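# Space the near guide rail for a small box, send it

## Task

The box for the next order sits at the head of the conveyor and is the small size. Adjust the near guide rail to suit it: on every bracket, clip a spacer onto the bracket's rod so that it sits between the bracket and the rail holder, set the way the manual page shows for one bracket. The box must finish at the far end of the conveyor, and pressing the green button carries it there. Going along the conveyor toward +y of the scene frame, the arms stand in the order arm2, arm1, arm4, arm3, and the green button is next to arm2.

## Robot and tools

Robots: four identical i2rt Big YAM arms named arm1, arm2, arm3 and arm4. Each has six joints, a five-fingered right hand and a wrist camera. Foot (base_link) poses in the scene frame, metres and quaternion wxyz: arm1 (+0.035, +0.333, +0.975), quat (+0.998, -0.005, +0.006, +0.057); arm2 (-0.073, -0.298, +0.970), quat (+0.997, -0.003, +0.001, -0.077); arm3 (-0.071, +1.862, +0.955), quat (+0.999, -0.001, +0.001, -0.054); arm4 (+0.006, +1.248, +0.939), quat (+0.997, -0.005, +0.003, +0.083). A foot faces along its own +x. Reach is about 1.07 m from the joint1 axis. Fixed room cameras: cam_bracket1 to cam_bracket4, cam_end, cam_infeed, cam_rail1, cam_rail2. Wrist cameras are arm1_cam_wrist through arm4_cam_wrist.

Frame: a single scene frame, origin on the floor, +z up. The printed "hand" is the hand point, 0.045 m ahead of the palm; its +z runs along straight fingers, +y points out of the palm, +x runs across the palm away from the thumb. "hand_target" is where the hand would sit at the joint targets now being held; under load the hand may stop short, and it often ends a centimetre or more off.

Joints (radians, absolute targets) and ranges: joint1_rad -2.879 to 2.879 (yaw about the foot, positive counter-clockwise from above); joint2_rad 0 to 3.141 (shoulder, 0 = upper arm pointing back); joint3_rad 0 to 3.019 (elbow, 0 = folded); joint4_rad -1.692 to 1.57 (hand pitch, positive raises fingers); joint5_rad -1.57 to 1.57 (sideways swing, positive to the arm's right); joint6_rad -2.094 to 2.094 (roll, positive clockwise seen from behind). Hand values, all -1 to 1: hand_little, hand_ring, hand_middle, hand_index (+1 straight, -1 curled), hand_thumb_bend (+1 straight, -1 bent), hand_thumb_turn (+1 beside palm, -1 opposite the fingers). Two settings that move nothing: hand_force_limit (-1 to 1, roughly 0 to 10 N at fingertip, 15 N for thumb motors) and hand_speed (-0.96 to 1; full speed from +0.48 up). A scene starts at force limit 0 and hand_speed -0.8. For soft grips use hand_speed -0.94 or lower. With the thumb turned in front, the hand wraps objects about 0.035 to 0.065 m thick, or a handle down to 0.025 m. A rigid bracket on the little-finger side of the wrist sticks out and can strike things.

Tool move: every argument is a robot name except "cameras". Each robot gets its own object; omitted robots receive nothing new. Inside it: "joints" (a dict of absolute targets by joint name), and/or "target", a list of seven numbers [x, y, z, qw, qx, qy, qz]: an absolute hand pose in the scene frame, metres, reached along a straight path from the current hand_target. With "target", "joints" may only carry the hand_ keys. "speed" (0.002 to 0.5 m/s, default 0.25; turning capped at double that in rad/s) is only allowed alongside "target". "min_time_s" (0.1 to 8 s) sets a floor on that robot's joint motion duration. All motions start together; all hand paths in one call finish together, paced by the slowest, lasting 0.5 to 10 s; no action exceeds 15 s. Paths ignore obstacles and other arms, may overshoot speed near full stretch, and each step is clipped to within 100 mm and 20 degrees of the measured pose. "cameras" lists camera names, ["all"], or []. A move with no robots returns full state and all images. Unknown keys make a call invalid; out-of-range values get it refused, and a refusal or a stop skips the rest of that reply's move, wait and finished_scene calls.

Result lines: the "move" line names each moved robot with "done" or its worst status. joint_status and hand_status tell how motions ended: off_target (resting away, maybe still pushing), time_out (each joint re-targets near where it stood and keeps pushing; on_its_own lists those; send the reported position to relieve it), not_followed (a safety check withheld targets, shown as "joint command not followed" or "pose unreachable"; the arm may keep trying). Robots under "as last shown" were not commanded. hand_stopped_by gives little, ring, middle, index, thumb_bend, thumb_turn: moving, target, force, stalled or fault. The *_load_n values are fingertip force in N, positive when pushed open; a grip that slips shows as load falling toward 0. Joint velocities in rad/s; "within noise" means still. Joint torques in N m, positive toward larger angles; numbers 3 and 4 wrap at ±28. A MOTOR HOT line appears at 85 °C; at 100 °C the arm goes limp for 30 to 60 s or more (OVER-TEMPERATURE FAULT), and blocked keys then read limit_stop_at_motor_heat and must be re-sent.

Other tools: wait {"seconds": 0 to 10, "cameras"} lets time pass with commands unchanged. zoom_image {"camera", "region": [x0, y0, x1, y1]} in pixels from the top-left of that camera's latest image, at most 504 by 504. show_instructions takes nothing and shows the reference pages. finished_scene {"scene": 1 or 2} ends the scene irreversibly; the goal must hold without robots.

Finger motors only start when their own target changes by at least 0.002; to grip harder raise hand_force_limit and send a more closed target; to loosen, send a more open one.

Avoid: knocking anything out of the work area or letting parts fall, hitting fixed or heavy objects hard, two robots pressing on each other (including a hand closing on another's fingers), long pushing into unreachable poses (overheats motors), and excessive force or fast-swung loads on the fingers. The clearance check can react late, and hands or wrist cameras of two arms may still collide.

Each tool is called as a command line: name --argument value for each argument, lists and objects as JSON in quotes; but a table of rows of numbers goes row by row, as --pt "numbers of a row", without its own name.

Reference images:

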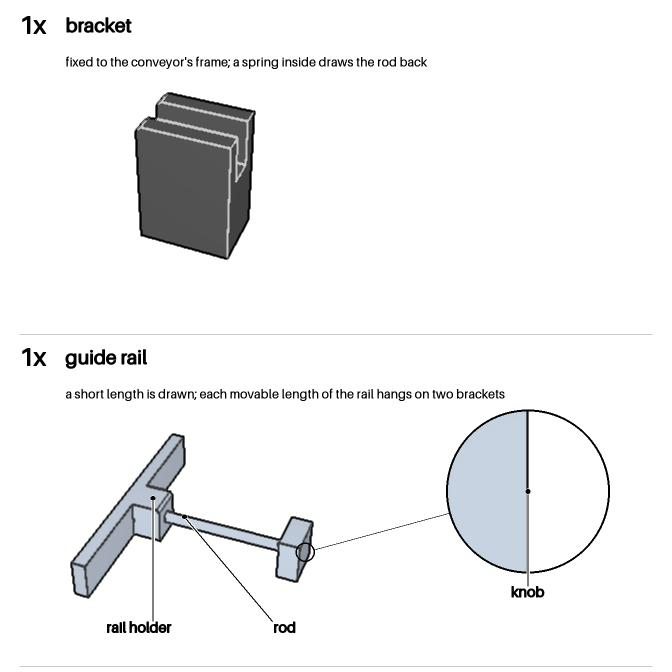

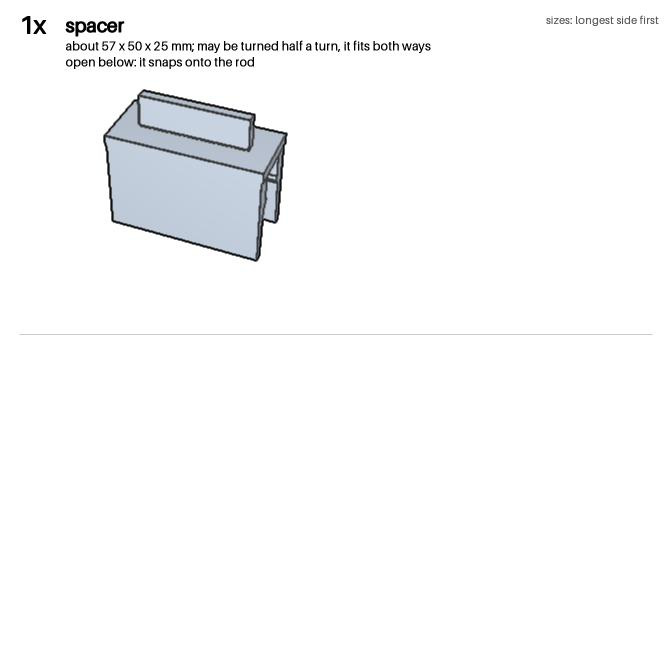

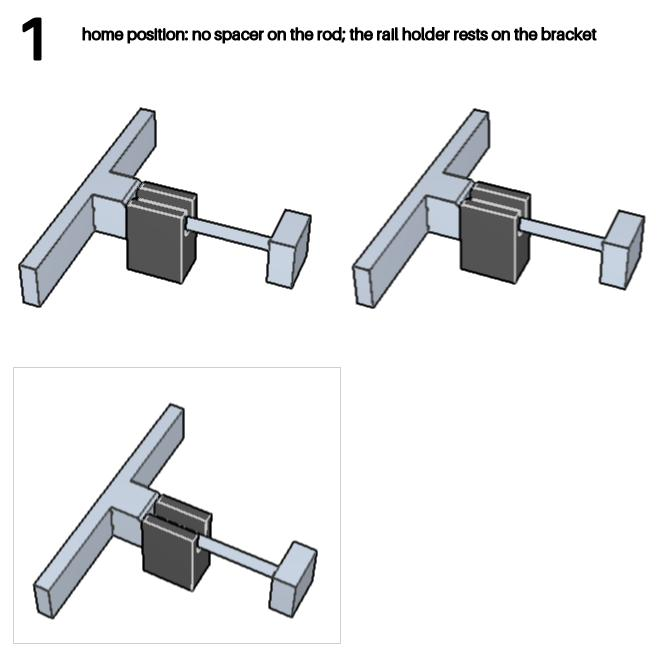

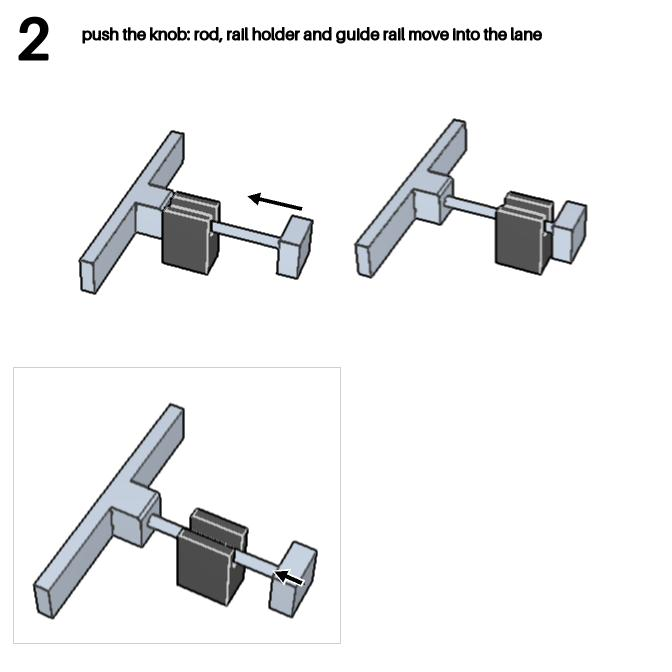

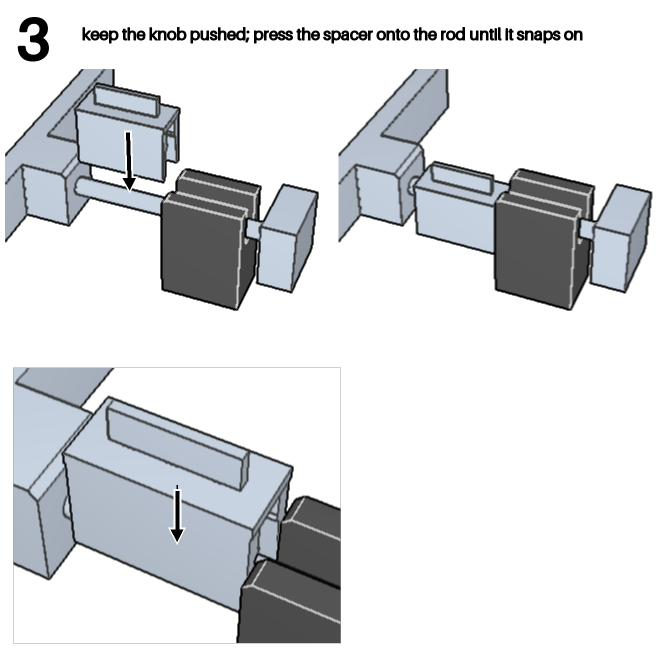

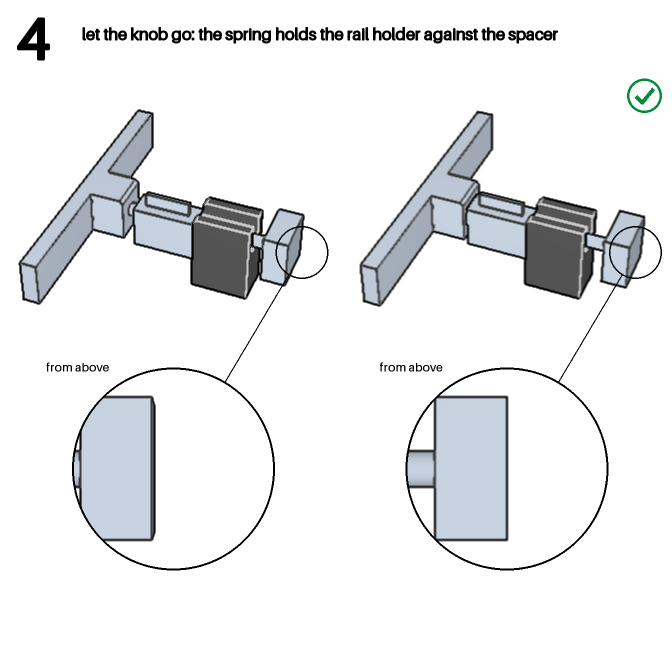

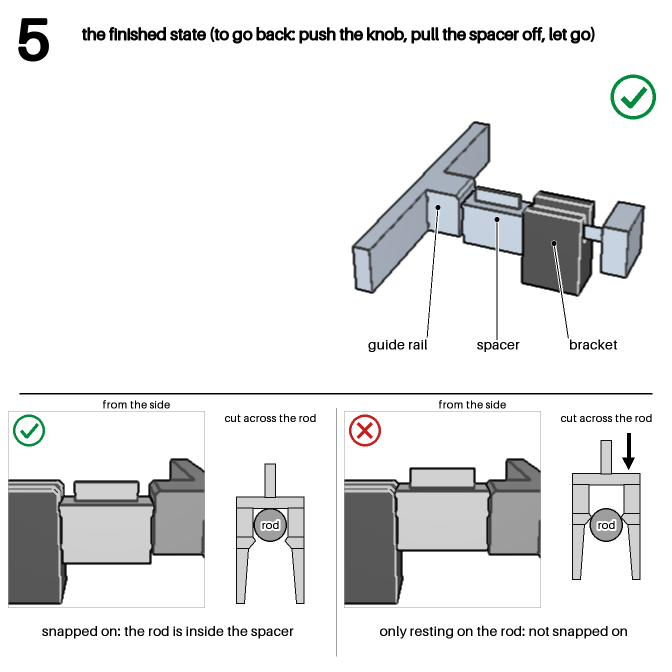

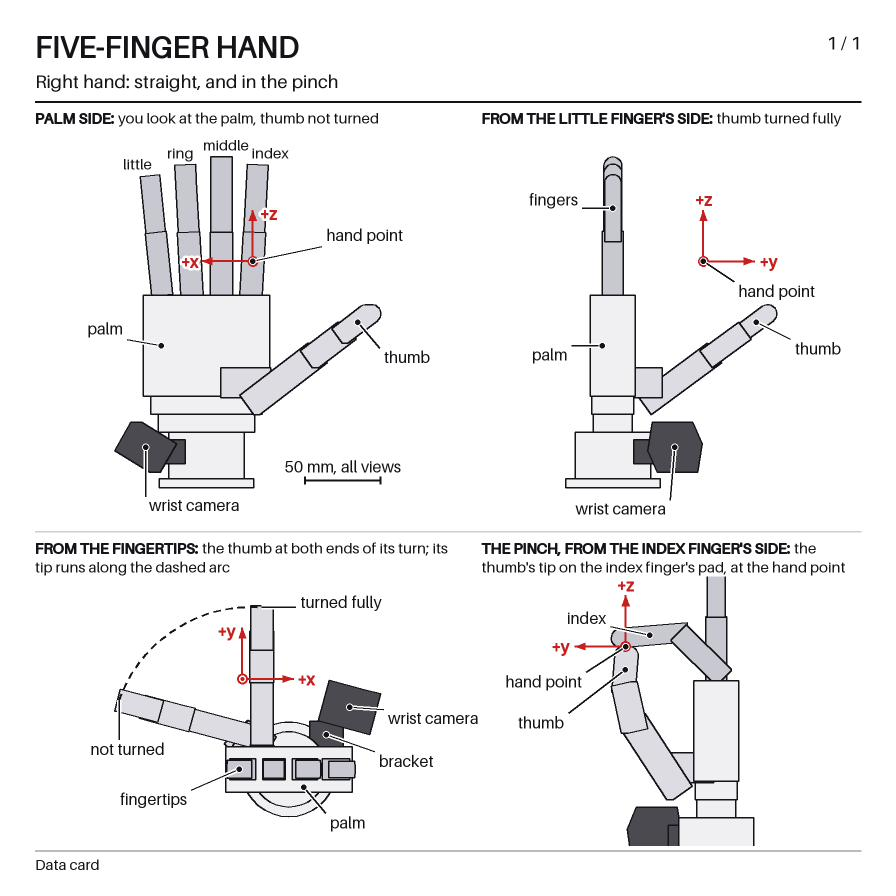

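## Session

move

Scene clock: 0.00 s.
Joint torques (N m): no reading
Motor temperatures (°C): arm1=[29 32 30 29 27 29] | arm2=[30 30 27 29 31 29] | arm3=[32 29 29 26 33 27] | arm4=[31 26 29 28 28 31]
Heat: arm1: hottest joint2_rad 32 °C; arm2: hottest joint5_rad 31 °C; arm3: hottest joint5_rad 33 °C; arm4: hottest joint1_rad 31 °C.
Joint velocities: within noise
arm1.joint_positions: joint1_rad=-0.176 joint2_rad=+0.608 joint3_rad=+1.435 joint4_rad=-1.225 joint5_rad=-0.067 joint6_rad=-1.254 hand_little=+1.000 hand_ring=+1.000 hand_middle=+1.000 hand_index=+1.000 hand_thumb_turn=+1.000 hand_thumb_bend=+1.000 hand_force_limit=+0.000 hand_speed=-0.800
arm1.joint_status: not commanded
arm1.hand_stopped_by: target,target,target,target,target,target
arm1.little_load_n: 0.0
arm1.ring_load_n: 0.0
arm1.middle_load_n: 0.0
arm1.index_load_n: 0.0
arm1.thumb_bend_load_n: 0.0
arm1.thumb_turn_load_n: 0.0
arm1.hand: x=+0.2781 y=+0.2885 z=+1.5073 quat_wxyz=(-0.093, +0.825, -0.136, +0.541) (m; scene frame)
arm1.hand_target: x=+0.2759 y=+0.2887 z=+1.5178 quat_wxyz=(-0.094, +0.818, -0.135, +0.551) (m; scene frame)
arm1.hand_status: not commanded
arm2.joint_positions: joint1_rad=+0.146 joint2_rad=+0.560 joint3_rad=+1.336 joint4_rad=-1.211 joint5_rad=+0.058 joint6_rad=-1.149 hand_little=+1.000 hand_ring=+1.000 hand_middle=+1.000 hand_index=+1.000 hand_thumb_turn=+1.000 hand_thumb_bend=+1.000 hand_force_limit=+0.000 hand_speed=-0.800
arm2.joint_status: not commanded
arm2.hand_stopped_by: target,target,target,target,target,target
arm2.little_load_n: 0.0
arm2.ring_load_n: 0.0
arm2.middle_load_n: 0.0
arm2.index_load_n: 0.0
arm2.thumb_bend_load_n: 0.0
arm2.thumb_turn_load_n: 0.0
arm2.hand: x=+0.1562 y=-0.3513 z=+1.4671 quat_wxyz=(-0.084, +0.821, -0.194, +0.530) (m; scene frame)
arm2.hand_target: x=+0.1550 y=-0.3513 z=+1.4802 quat_wxyz=(-0.087, +0.813, -0.192, +0.542) (m; scene frame)
arm2.hand_status: not commanded
arm3.joint_positions: joint1_rad=-0.183 joint2_rad=+0.625 joint3_rad=+1.366 joint4_rad=-1.295 joint5_rad=-0.032 joint6_rad=-1.282 hand_little=+1.000 hand_ring=+1.000 hand_middle=+1.000 hand_index=+1.000 hand_thumb_turn=+1.000 hand_thumb_bend=+1.000 hand_force_limit=+0.000 hand_speed=-0.800
arm3.joint_status: not commanded
arm3.hand_stopped_by: target,target,target,target,target,target
arm3.little_load_n: 0.0
arm3.ring_load_n: 0.0
arm3.middle_load_n: 0.0
arm3.index_load_n: 0.0
arm3.thumb_bend_load_n: 0.0
arm3.thumb_turn_load_n: 0.0
arm3.hand: x=+0.1497 y=+1.7528 z=+1.4379 quat_wxyz=(-0.013, +0.840, -0.241, +0.485) (m; scene frame)
arm3.hand_target: x=+0.1486 y=+1.7531 z=+1.4470 quat_wxyz=(-0.012, +0.835, -0.240, +0.494) (m; scene frame)
arm3.hand_status: not commanded
arm4.joint_positions: joint1_rad=+0.056 joint2_rad=+0.613 joint3_rad=+1.388 joint4_rad=-1.297 joint5_rad=-0.175 joint6_rad=-1.058 hand_little=+1.000 hand_ring=+1.000 hand_middle=+1.000 hand_index=+1.000 hand_thumb_turn=+1.000 hand_thumb_bend=+1.000 hand_force_limit=+0.000 hand_speed=-0.800
arm4.joint_status: not commanded
arm4.hand_stopped_by: target,target,target,target,target,target
arm4.little_load_n: 0.0
arm4.ring_load_n: 0.0
arm4.middle_load_n: 0.0
arm4.index_load_n: 0.0
arm4.thumb_bend_load_n: 0.0
arm4.thumb_turn_load_n: 0.0
arm4.hand: x=+0.2350 y=+1.3014 z=+1.4241 quat_wxyz=(-0.245, +0.862, -0.080, +0.436) (m; scene frame)
arm4.hand_target: x=+0.2341 y=+1.3014 z=+1.4375 quat_wxyz=(-0.249, +0.855, -0.077, +0.449) (m; scene frame)
arm4.hand_status: not commanded
pictures: arm1_cam_wrist, arm2_cam_wrist, arm3_cam_wrist, arm4_cam_wrist, cam_bracket1, cam_bracket2, cam_bracket3, cam_bracket4, cam_end, cam_infeed, cam_rail1, cam_rail2

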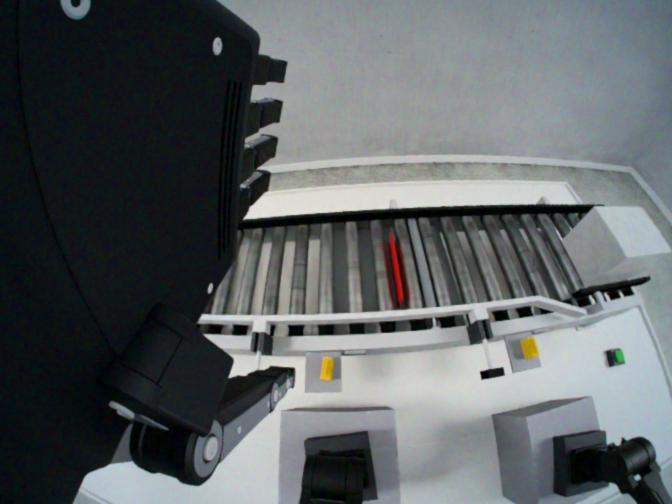

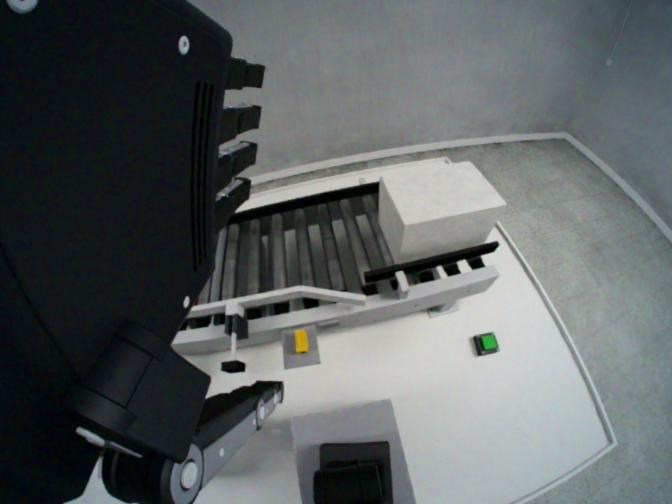

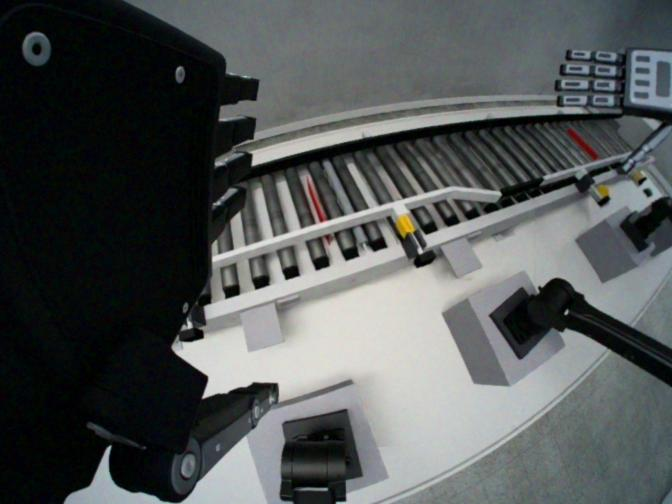

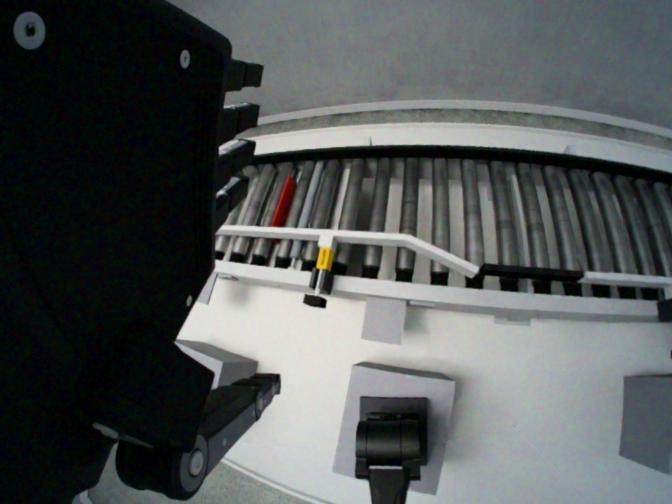

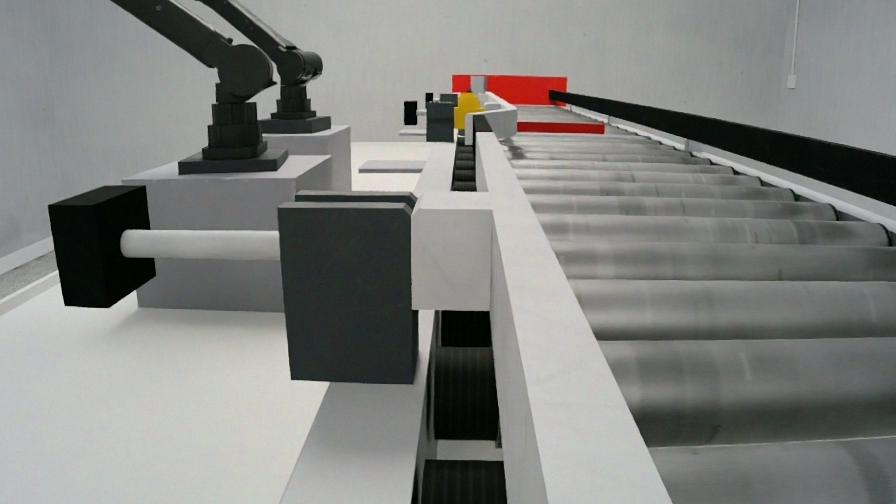

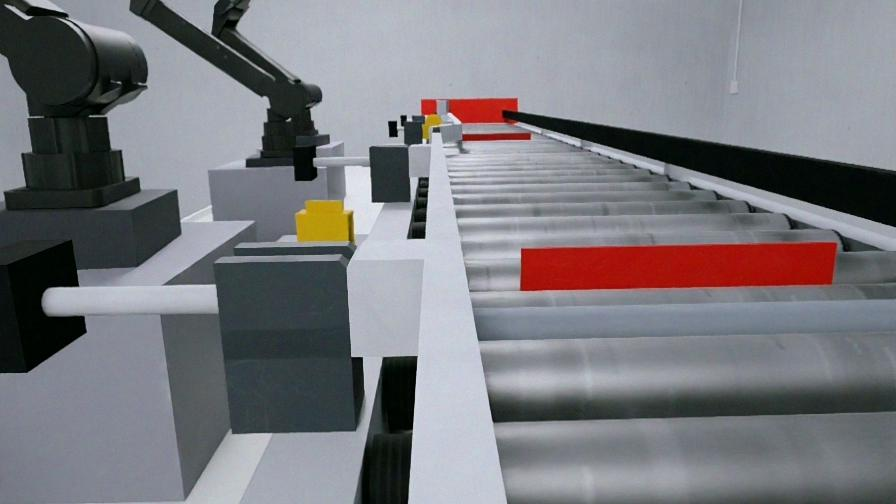

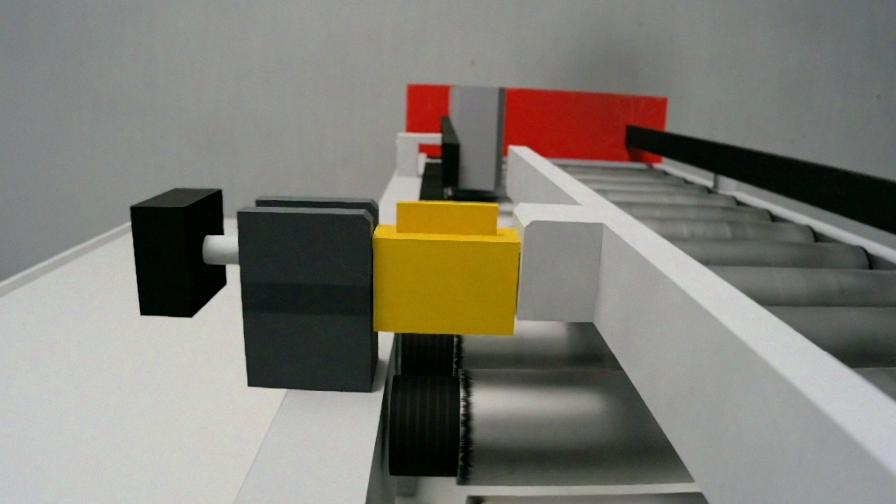

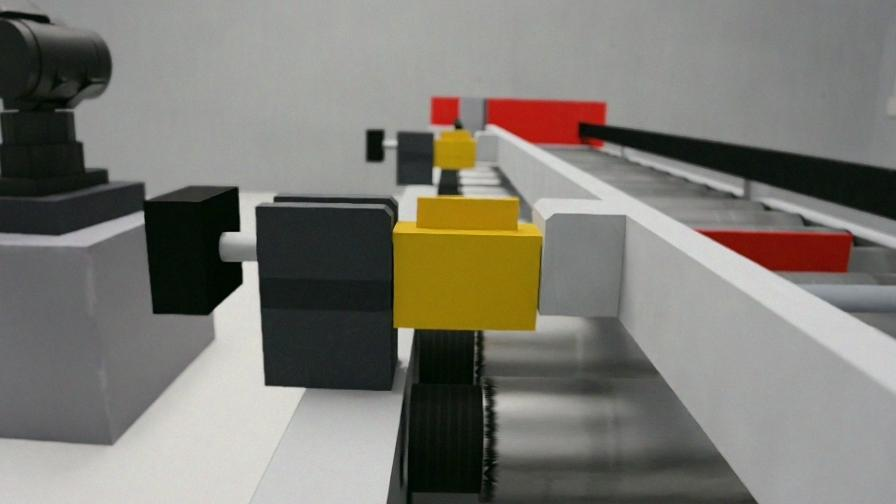

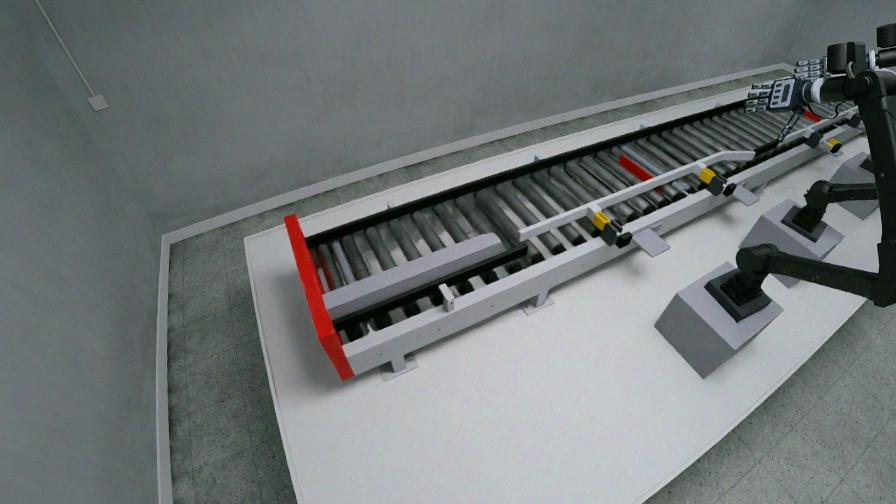

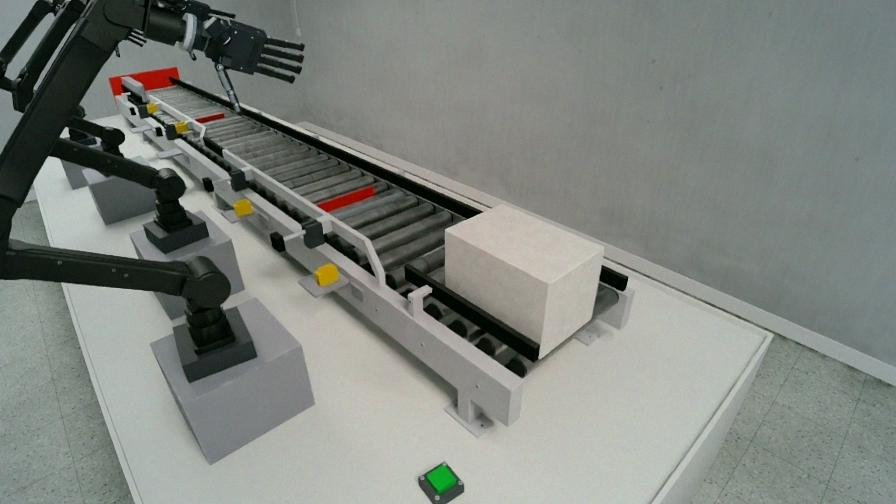

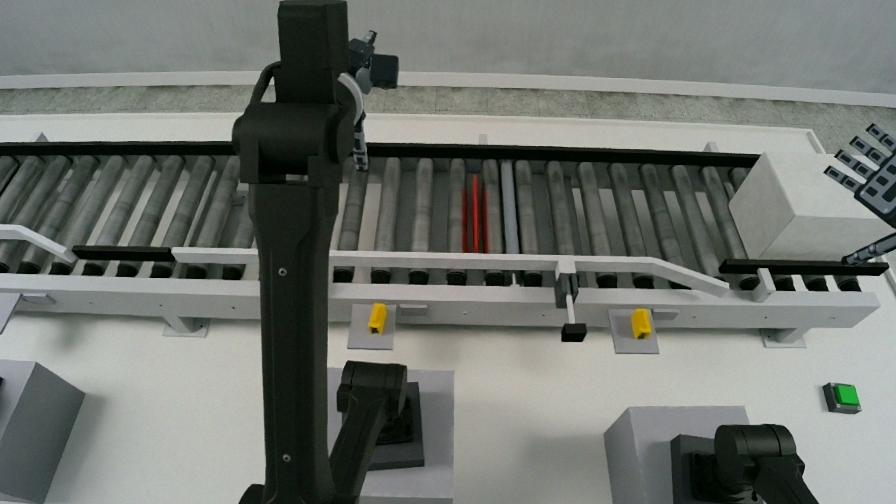

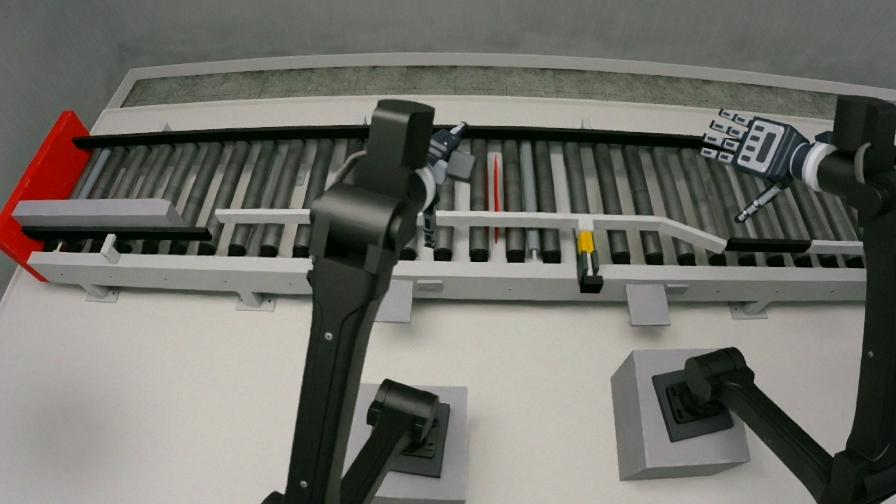

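zoom_image --camera "cam_rail1" --region '[340, 180, 840, 460]'

zoom_image --camera "arm1_cam_wrist" --region '[200, 180, 672, 420]'

zoom_image --camera "cam_bracket2" --region '[200, 50, 700, 450]'

zoom_image --camera "cam_end" --region '[240, 80, 740, 400]'

zoom_image --camera "cam_rail2" --region '[400, 100, 896, 350]'

zoom_image --camera "cam_infeed" --region '[100, 60, 500, 360]'

Scaled by 1.008.

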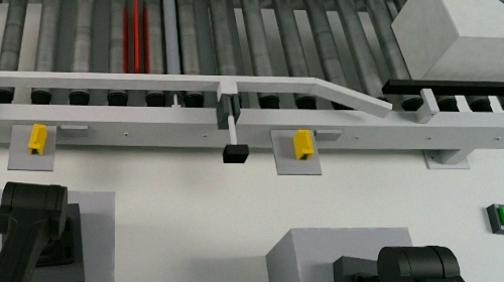

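Scaled by 1.068 from the camera's 672x504 image, which has a finer 960x720 frame.

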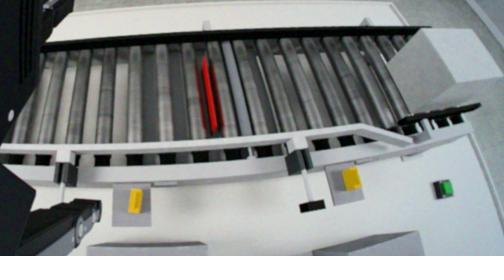

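Scaled by 1.008.

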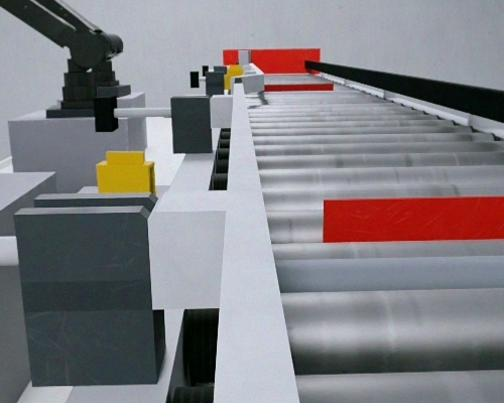

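Scaled by 1.008.

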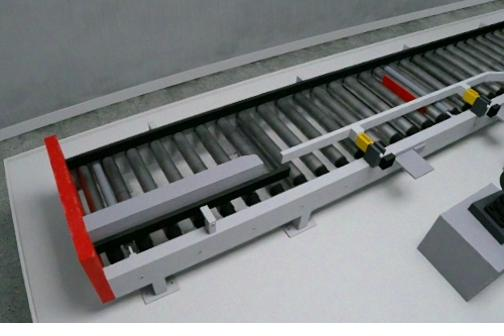

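Scaled by 1.016.

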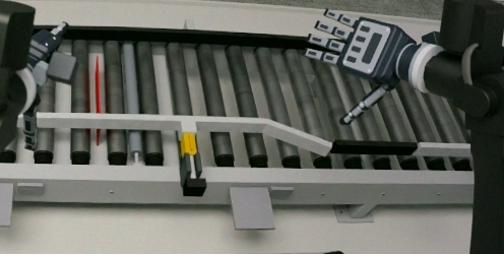

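Scaled by 1.260.

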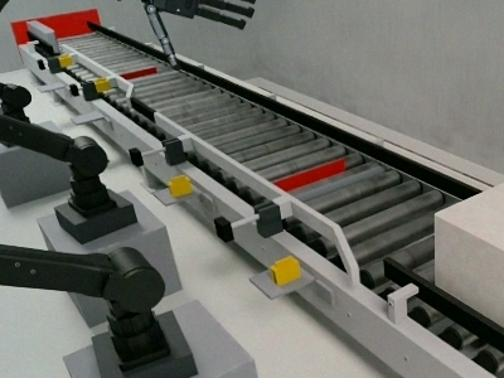

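move --cameras '["cam_rail1","cam_infeed","arm1_cam_wrist","arm2_cam_wrist"]'

zoom_image --camera "cam_rail1" --region '[520, 230, 700, 380]'

zoom_image --camera "cam_infeed" --region '[180, 150, 380, 310]'

zoom_image --camera "arm2_cam_wrist" --region '[200, 260, 400, 410]'

zoom_image --camera "arm1_cam_wrist" --region '[240, 280, 440, 430]'

Scene clock: 102.97 s.
Joint torques (N m): arm1=[-0.26 2.49 7.98 2.47 -0.07 0.12] | arm2=[0.97 3.84 8.46 2.19 0.07 -0.15] | arm3=[0.21 2.9 7.98 1.95 -0.08 -0.05] | arm4=[1.14 2.02 11.02 1.58 -0.03 0.01]
Motor temperatures (°C): arm1=[29 32 41 29 27 28] | arm2=[30 30 35 29 30 29] | arm3=[31 29 35 26 32 26] | arm4=[31 26 38 28 27 30]
Heat: arm1: hottest joint3_rad 41 °C; arm2: hottest joint3_rad 35 °C; arm3: hottest joint3_rad 35 °C; arm4: hottest joint3_rad 38 °C.
Joint velocities: within noise
arm1.joint_positions: joint1_rad=-0.176 joint2_rad=+0.608 joint3_rad=+1.435 joint4_rad=-1.225 joint5_rad=-0.067 joint6_rad=-1.254 hand_little=+1.000 hand_ring=+1.000 hand_middle=+1.000 hand_index=+1.000 hand_thumb_turn=+1.000 hand_thumb_bend=+1.000 hand_force_limit=+0.000 hand_speed=-0.800
arm1.joint_status: not commanded
arm1.hand_stopped_by: target,target,target,target,target,target
arm1.little_load_n: 0.0
arm1.ring_load_n: 0.0
arm1.middle_load_n: 0.0
arm1.index_load_n: -0.5
arm1.thumb_bend_load_n: 0.0
arm1.thumb_turn_load_n: 0.0
arm1.hand: x=+0.2781 y=+0.2885 z=+1.5073 quat_wxyz=(-0.093, +0.825, -0.136, +0.541) (m; scene frame)
arm1.hand_target: x=+0.2759 y=+0.2887 z=+1.5178 quat_wxyz=(-0.094, +0.818, -0.135, +0.551) (m; scene frame)
arm1.hand_status: not commanded
arm2.joint_positions: joint1_rad=+0.146 joint2_rad=+0.560 joint3_rad=+1.336 joint4_rad=-1.211 joint5_rad=+0.058 joint6_rad=-1.149 hand_little=+1.000 hand_ring=+1.000 hand_middle=+1.000 hand_index=+1.000 hand_thumb_turn=+1.000 hand_thumb_bend=+1.000 hand_force_limit=+0.000 hand_speed=-0.800
arm2.joint_status: not commanded
arm2.hand_stopped_by: target,target,target,target,target,target
arm2.little_load_n: 0.0
arm2.ring_load_n: 0.0
arm2.middle_load_n: 0.0
arm2.index_load_n: 0.0
arm2.thumb_bend_load_n: 0.0
arm2.thumb_turn_load_n: 0.0
arm2.hand: x=+0.1562 y=-0.3513 z=+1.4671 quat_wxyz=(-0.084, +0.821, -0.194, +0.530) (m; scene frame)
arm2.hand_target: x=+0.1550 y=-0.3513 z=+1.4802 quat_wxyz=(-0.087, +0.813, -0.192, +0.542) (m; scene frame)
arm2.hand_status: not commanded
arm3.joint_positions: joint1_rad=-0.183 joint2_rad=+0.625 joint3_rad=+1.366 joint4_rad=-1.295 joint5_rad=-0.032 joint6_rad=-1.282 hand_little=+1.000 hand_ring=+1.000 hand_middle=+1.000 hand_index=+1.000 hand_thumb_turn=+1.000 hand_thumb_bend=+1.000 hand_force_limit=+0.000 hand_speed=-0.800
arm3.joint_status: not commanded
arm3.hand_stopped_by: target,target,target,target,target,target
arm3.little_load_n: 0.0
arm3.ring_load_n: 0.0
arm3.middle_load_n: 0.0
arm3.index_load_n: 0.0
arm3.thumb_bend_load_n: 0.0
arm3.thumb_turn_load_n: 0.0
arm3.hand: x=+0.1497 y=+1.7528 z=+1.4379 quat_wxyz=(-0.013, +0.840, -0.241, +0.485) (m; scene frame)
arm3.hand_target: x=+0.1486 y=+1.7531 z=+1.4470 quat_wxyz=(-0.012, +0.835, -0.240, +0.494) (m; scene frame)
arm3.hand_status: not commanded
arm4.joint_positions: joint1_rad=+0.056 joint2_rad=+0.613 joint3_rad=+1.388 joint4_rad=-1.297 joint5_rad=-0.175 joint6_rad=-1.058 hand_little=+1.000 hand_ring=+1.000 hand_middle=+1.000 hand_index=+1.000 hand_thumb_turn=+1.000 hand_thumb_bend=+1.000 hand_force_limit=+0.000 hand_speed=-0.800
arm4.joint_status: not commanded
arm4.hand_stopped_by: target,target,target,target,target,target
arm4.little_load_n: 0.0
arm4.ring_load_n: 0.0
arm4.middle_load_n: -0.5
arm4.index_load_n: 0.0
arm4.thumb_bend_load_n: 0.0
arm4.thumb_turn_load_n: 0.0
arm4.hand: x=+0.2350 y=+1.3014 z=+1.4241 quat_wxyz=(-0.245, +0.862, -0.080, +0.436) (m; scene frame)
arm4.hand_target: x=+0.2341 y=+1.3014 z=+1.4375 quat_wxyz=(-0.249, +0.855, -0.077, +0.449) (m; scene frame)
arm4.hand_status: not commanded
pictures: arm1_cam_wrist, arm2_cam_wrist, cam_infeed, cam_rail1

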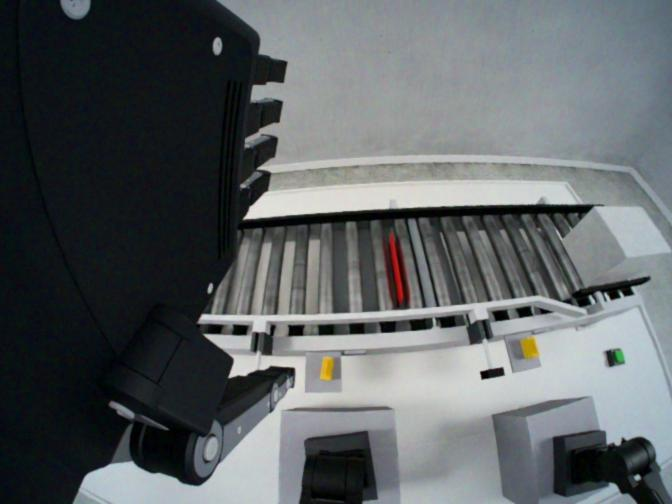

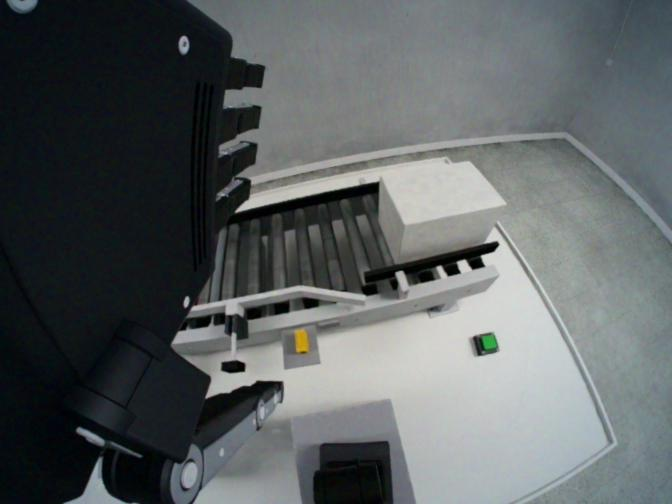

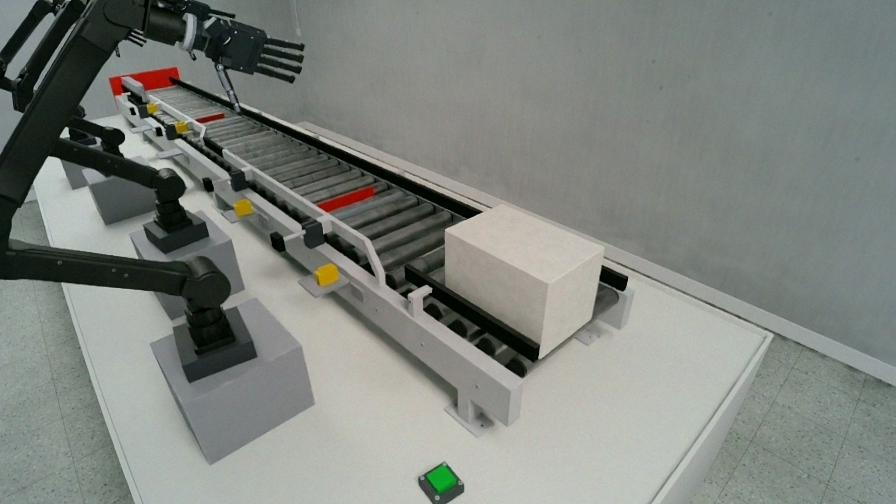

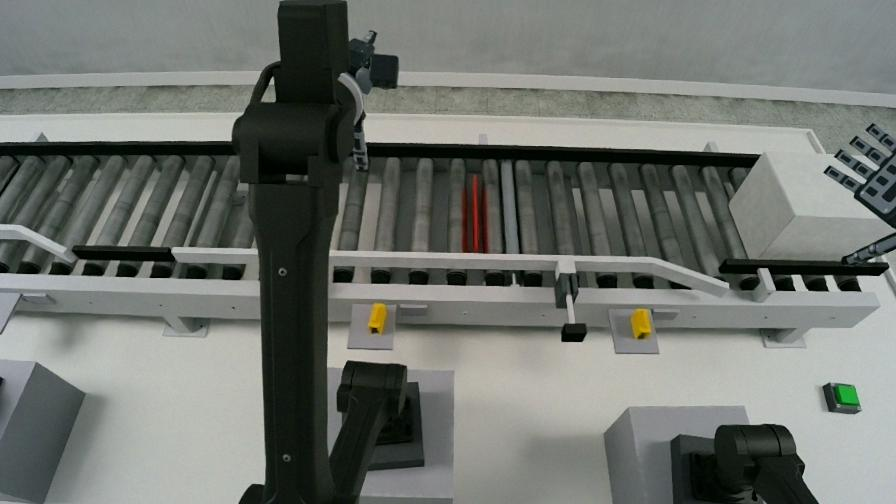

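Scaled by 2.800.

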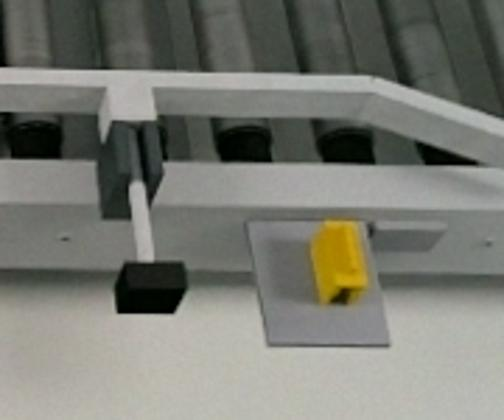

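Scaled by 2.520.

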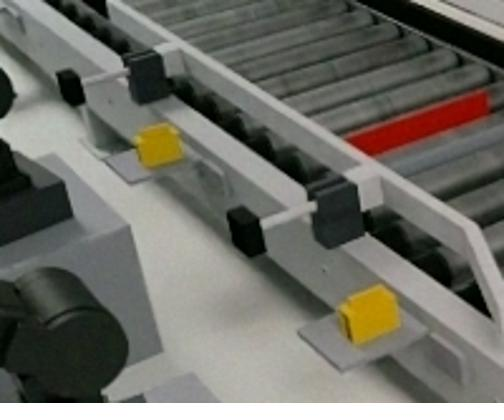

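Scaled by 2.520 from the camera's 672x504 image, which has a finer 960x720 frame.

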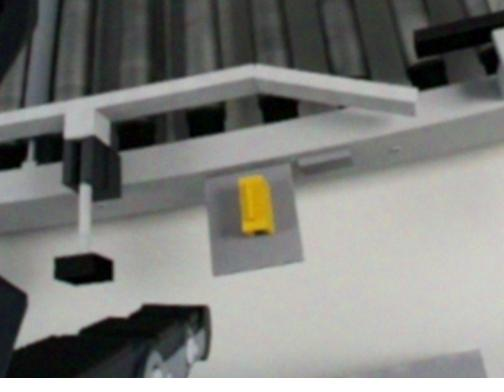

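Scaled by 2.520 from the camera's 672x504 image, which has a finer 960x720 frame.

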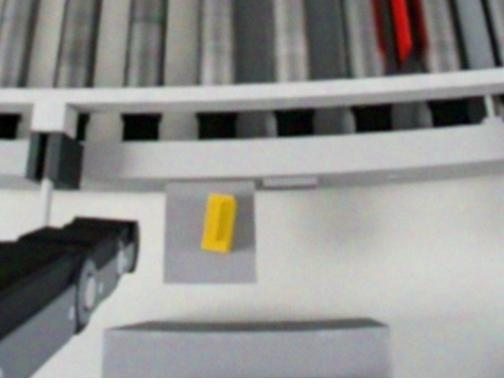

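move --arm1 '{"target": [0.24, -0.15, 1.25, 0, 0, 0.866, -0.5], "speed": 0.2, "joints": {"hand_thumb_turn": -1}}' --cameras '["arm1_cam_wrist","cam_rail1","cam_infeed","cam_bracket1"]'

Scene clock: 125.23 s.
Joint torques (N m): arm1=[-1.9 -6.89 12.86 1.26 0.27 0.25] | arm2=[0.97 3.84 8.46 2.18 0.07 -0.15] | arm3=[0.21 2.9 7.98 1.96 -0.08 -0.05] | arm4=[1.26 1.85 11 1.57 -0.01 0.02]
Motor temperatures (°C): arm1=[29 32 41 29 27 28] | arm2=[30 30 36 29 30 29] | arm3=[31 28 36 26 31 26] | arm4=[31 26 39 28 27 30]
Heat: arm1: hottest joint3_rad 41 °C; arm2: hottest joint3_rad 36 °C; arm3: hottest joint3_rad 36 °C; arm4: hottest joint3_rad 39 °C.
move: arm1 off_target
Joint velocities: within noise
arm1.joint_positions: joint1_rad=-1.209 joint2_rad=+1.182 joint3_rad=+1.007 joint4_rad=-0.456 joint5_rad=+0.362 joint6_rad=+0.247 hand_little=+1.000 hand_ring=+1.000 hand_middle=+1.000 hand_index=+1.000 hand_thumb_turn=-1.000 hand_thumb_bend=+1.000 hand_force_limit=+0.000 hand_speed=-0.800
arm1.joint_status: all done
arm1.hand_stopped_by: target,target,target,target,target,target
arm1.little_load_n: 0.0
arm1.ring_load_n: 0.0
arm1.middle_load_n: 0.0
arm1.index_load_n: 0.0
arm1.thumb_bend_load_n: 0.0
arm1.thumb_turn_load_n: 0.0
arm1.hand: x=+0.2444 y=-0.1279 z=+1.2167 quat_wxyz=(-0.002, +0.022, -0.878, +0.478) (m; scene frame)
arm1.hand_target: x=+0.2455 y=-0.1430 z=+1.2433 quat_wxyz=(-0.007, +0.007, -0.871, +0.492) (m; scene frame)
arm1.hand_status: off_target (0.040 m and 3.8 deg from the pose sent, 0.510 m and 134.3 deg at the start)
arm2, arm3, arm4: as last shown
pictures: arm1_cam_wrist, cam_bracket1, cam_infeed, cam_rail1

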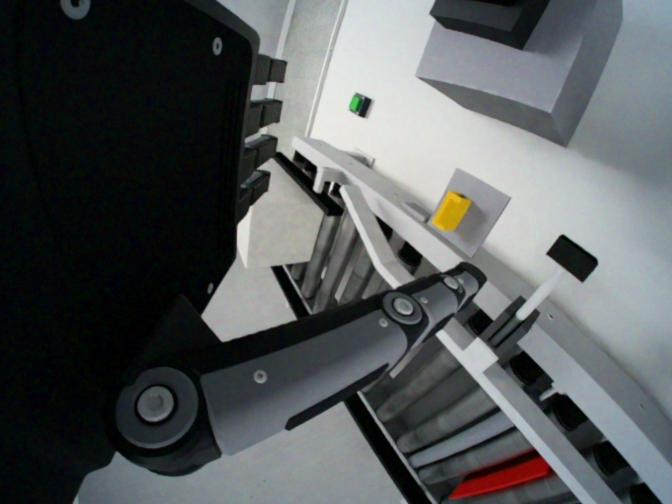

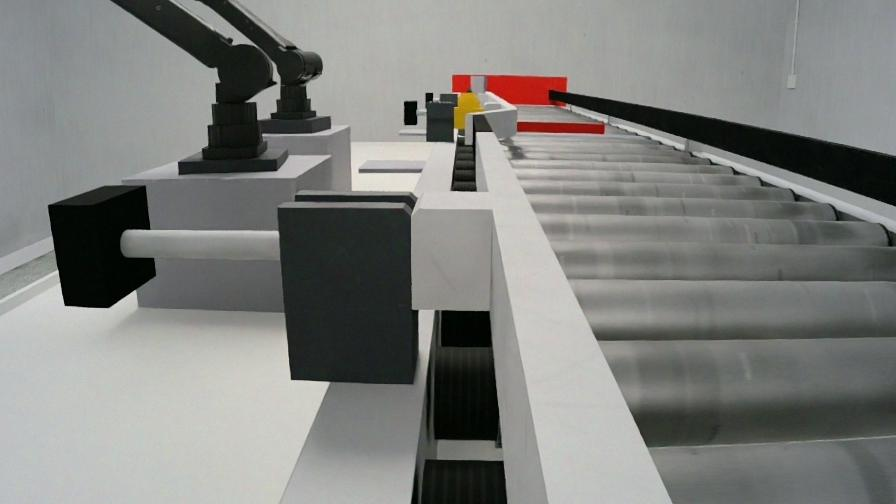

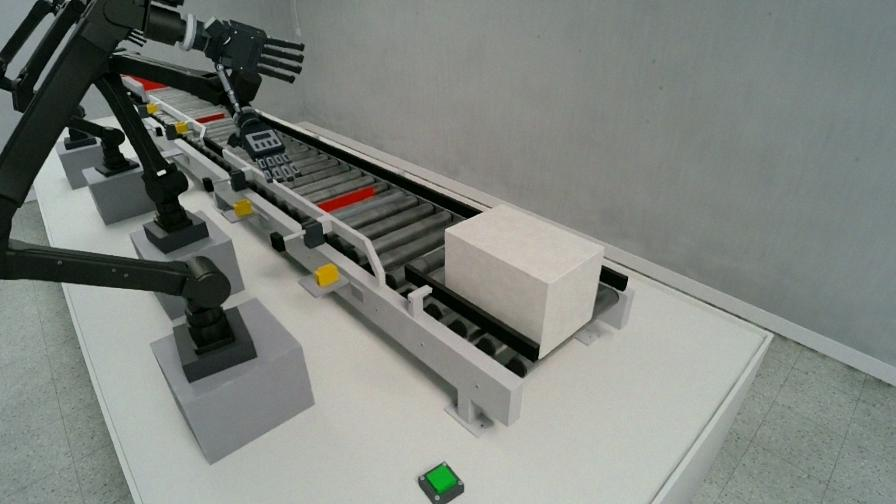

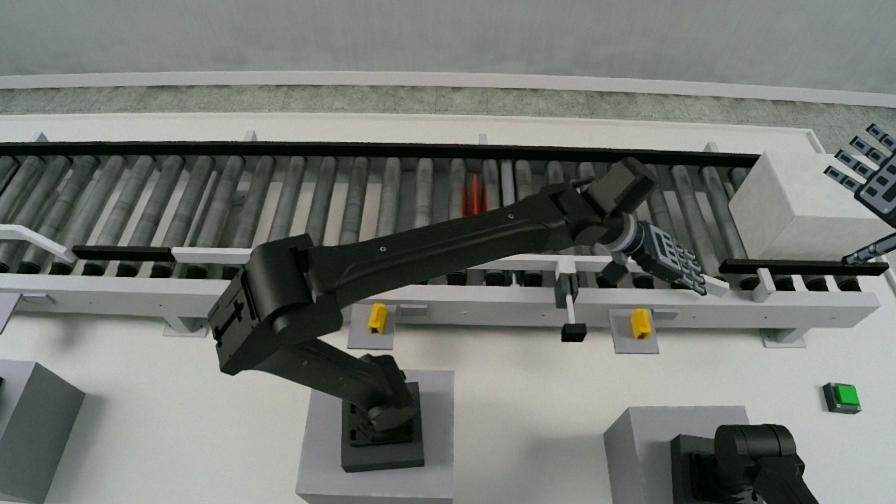

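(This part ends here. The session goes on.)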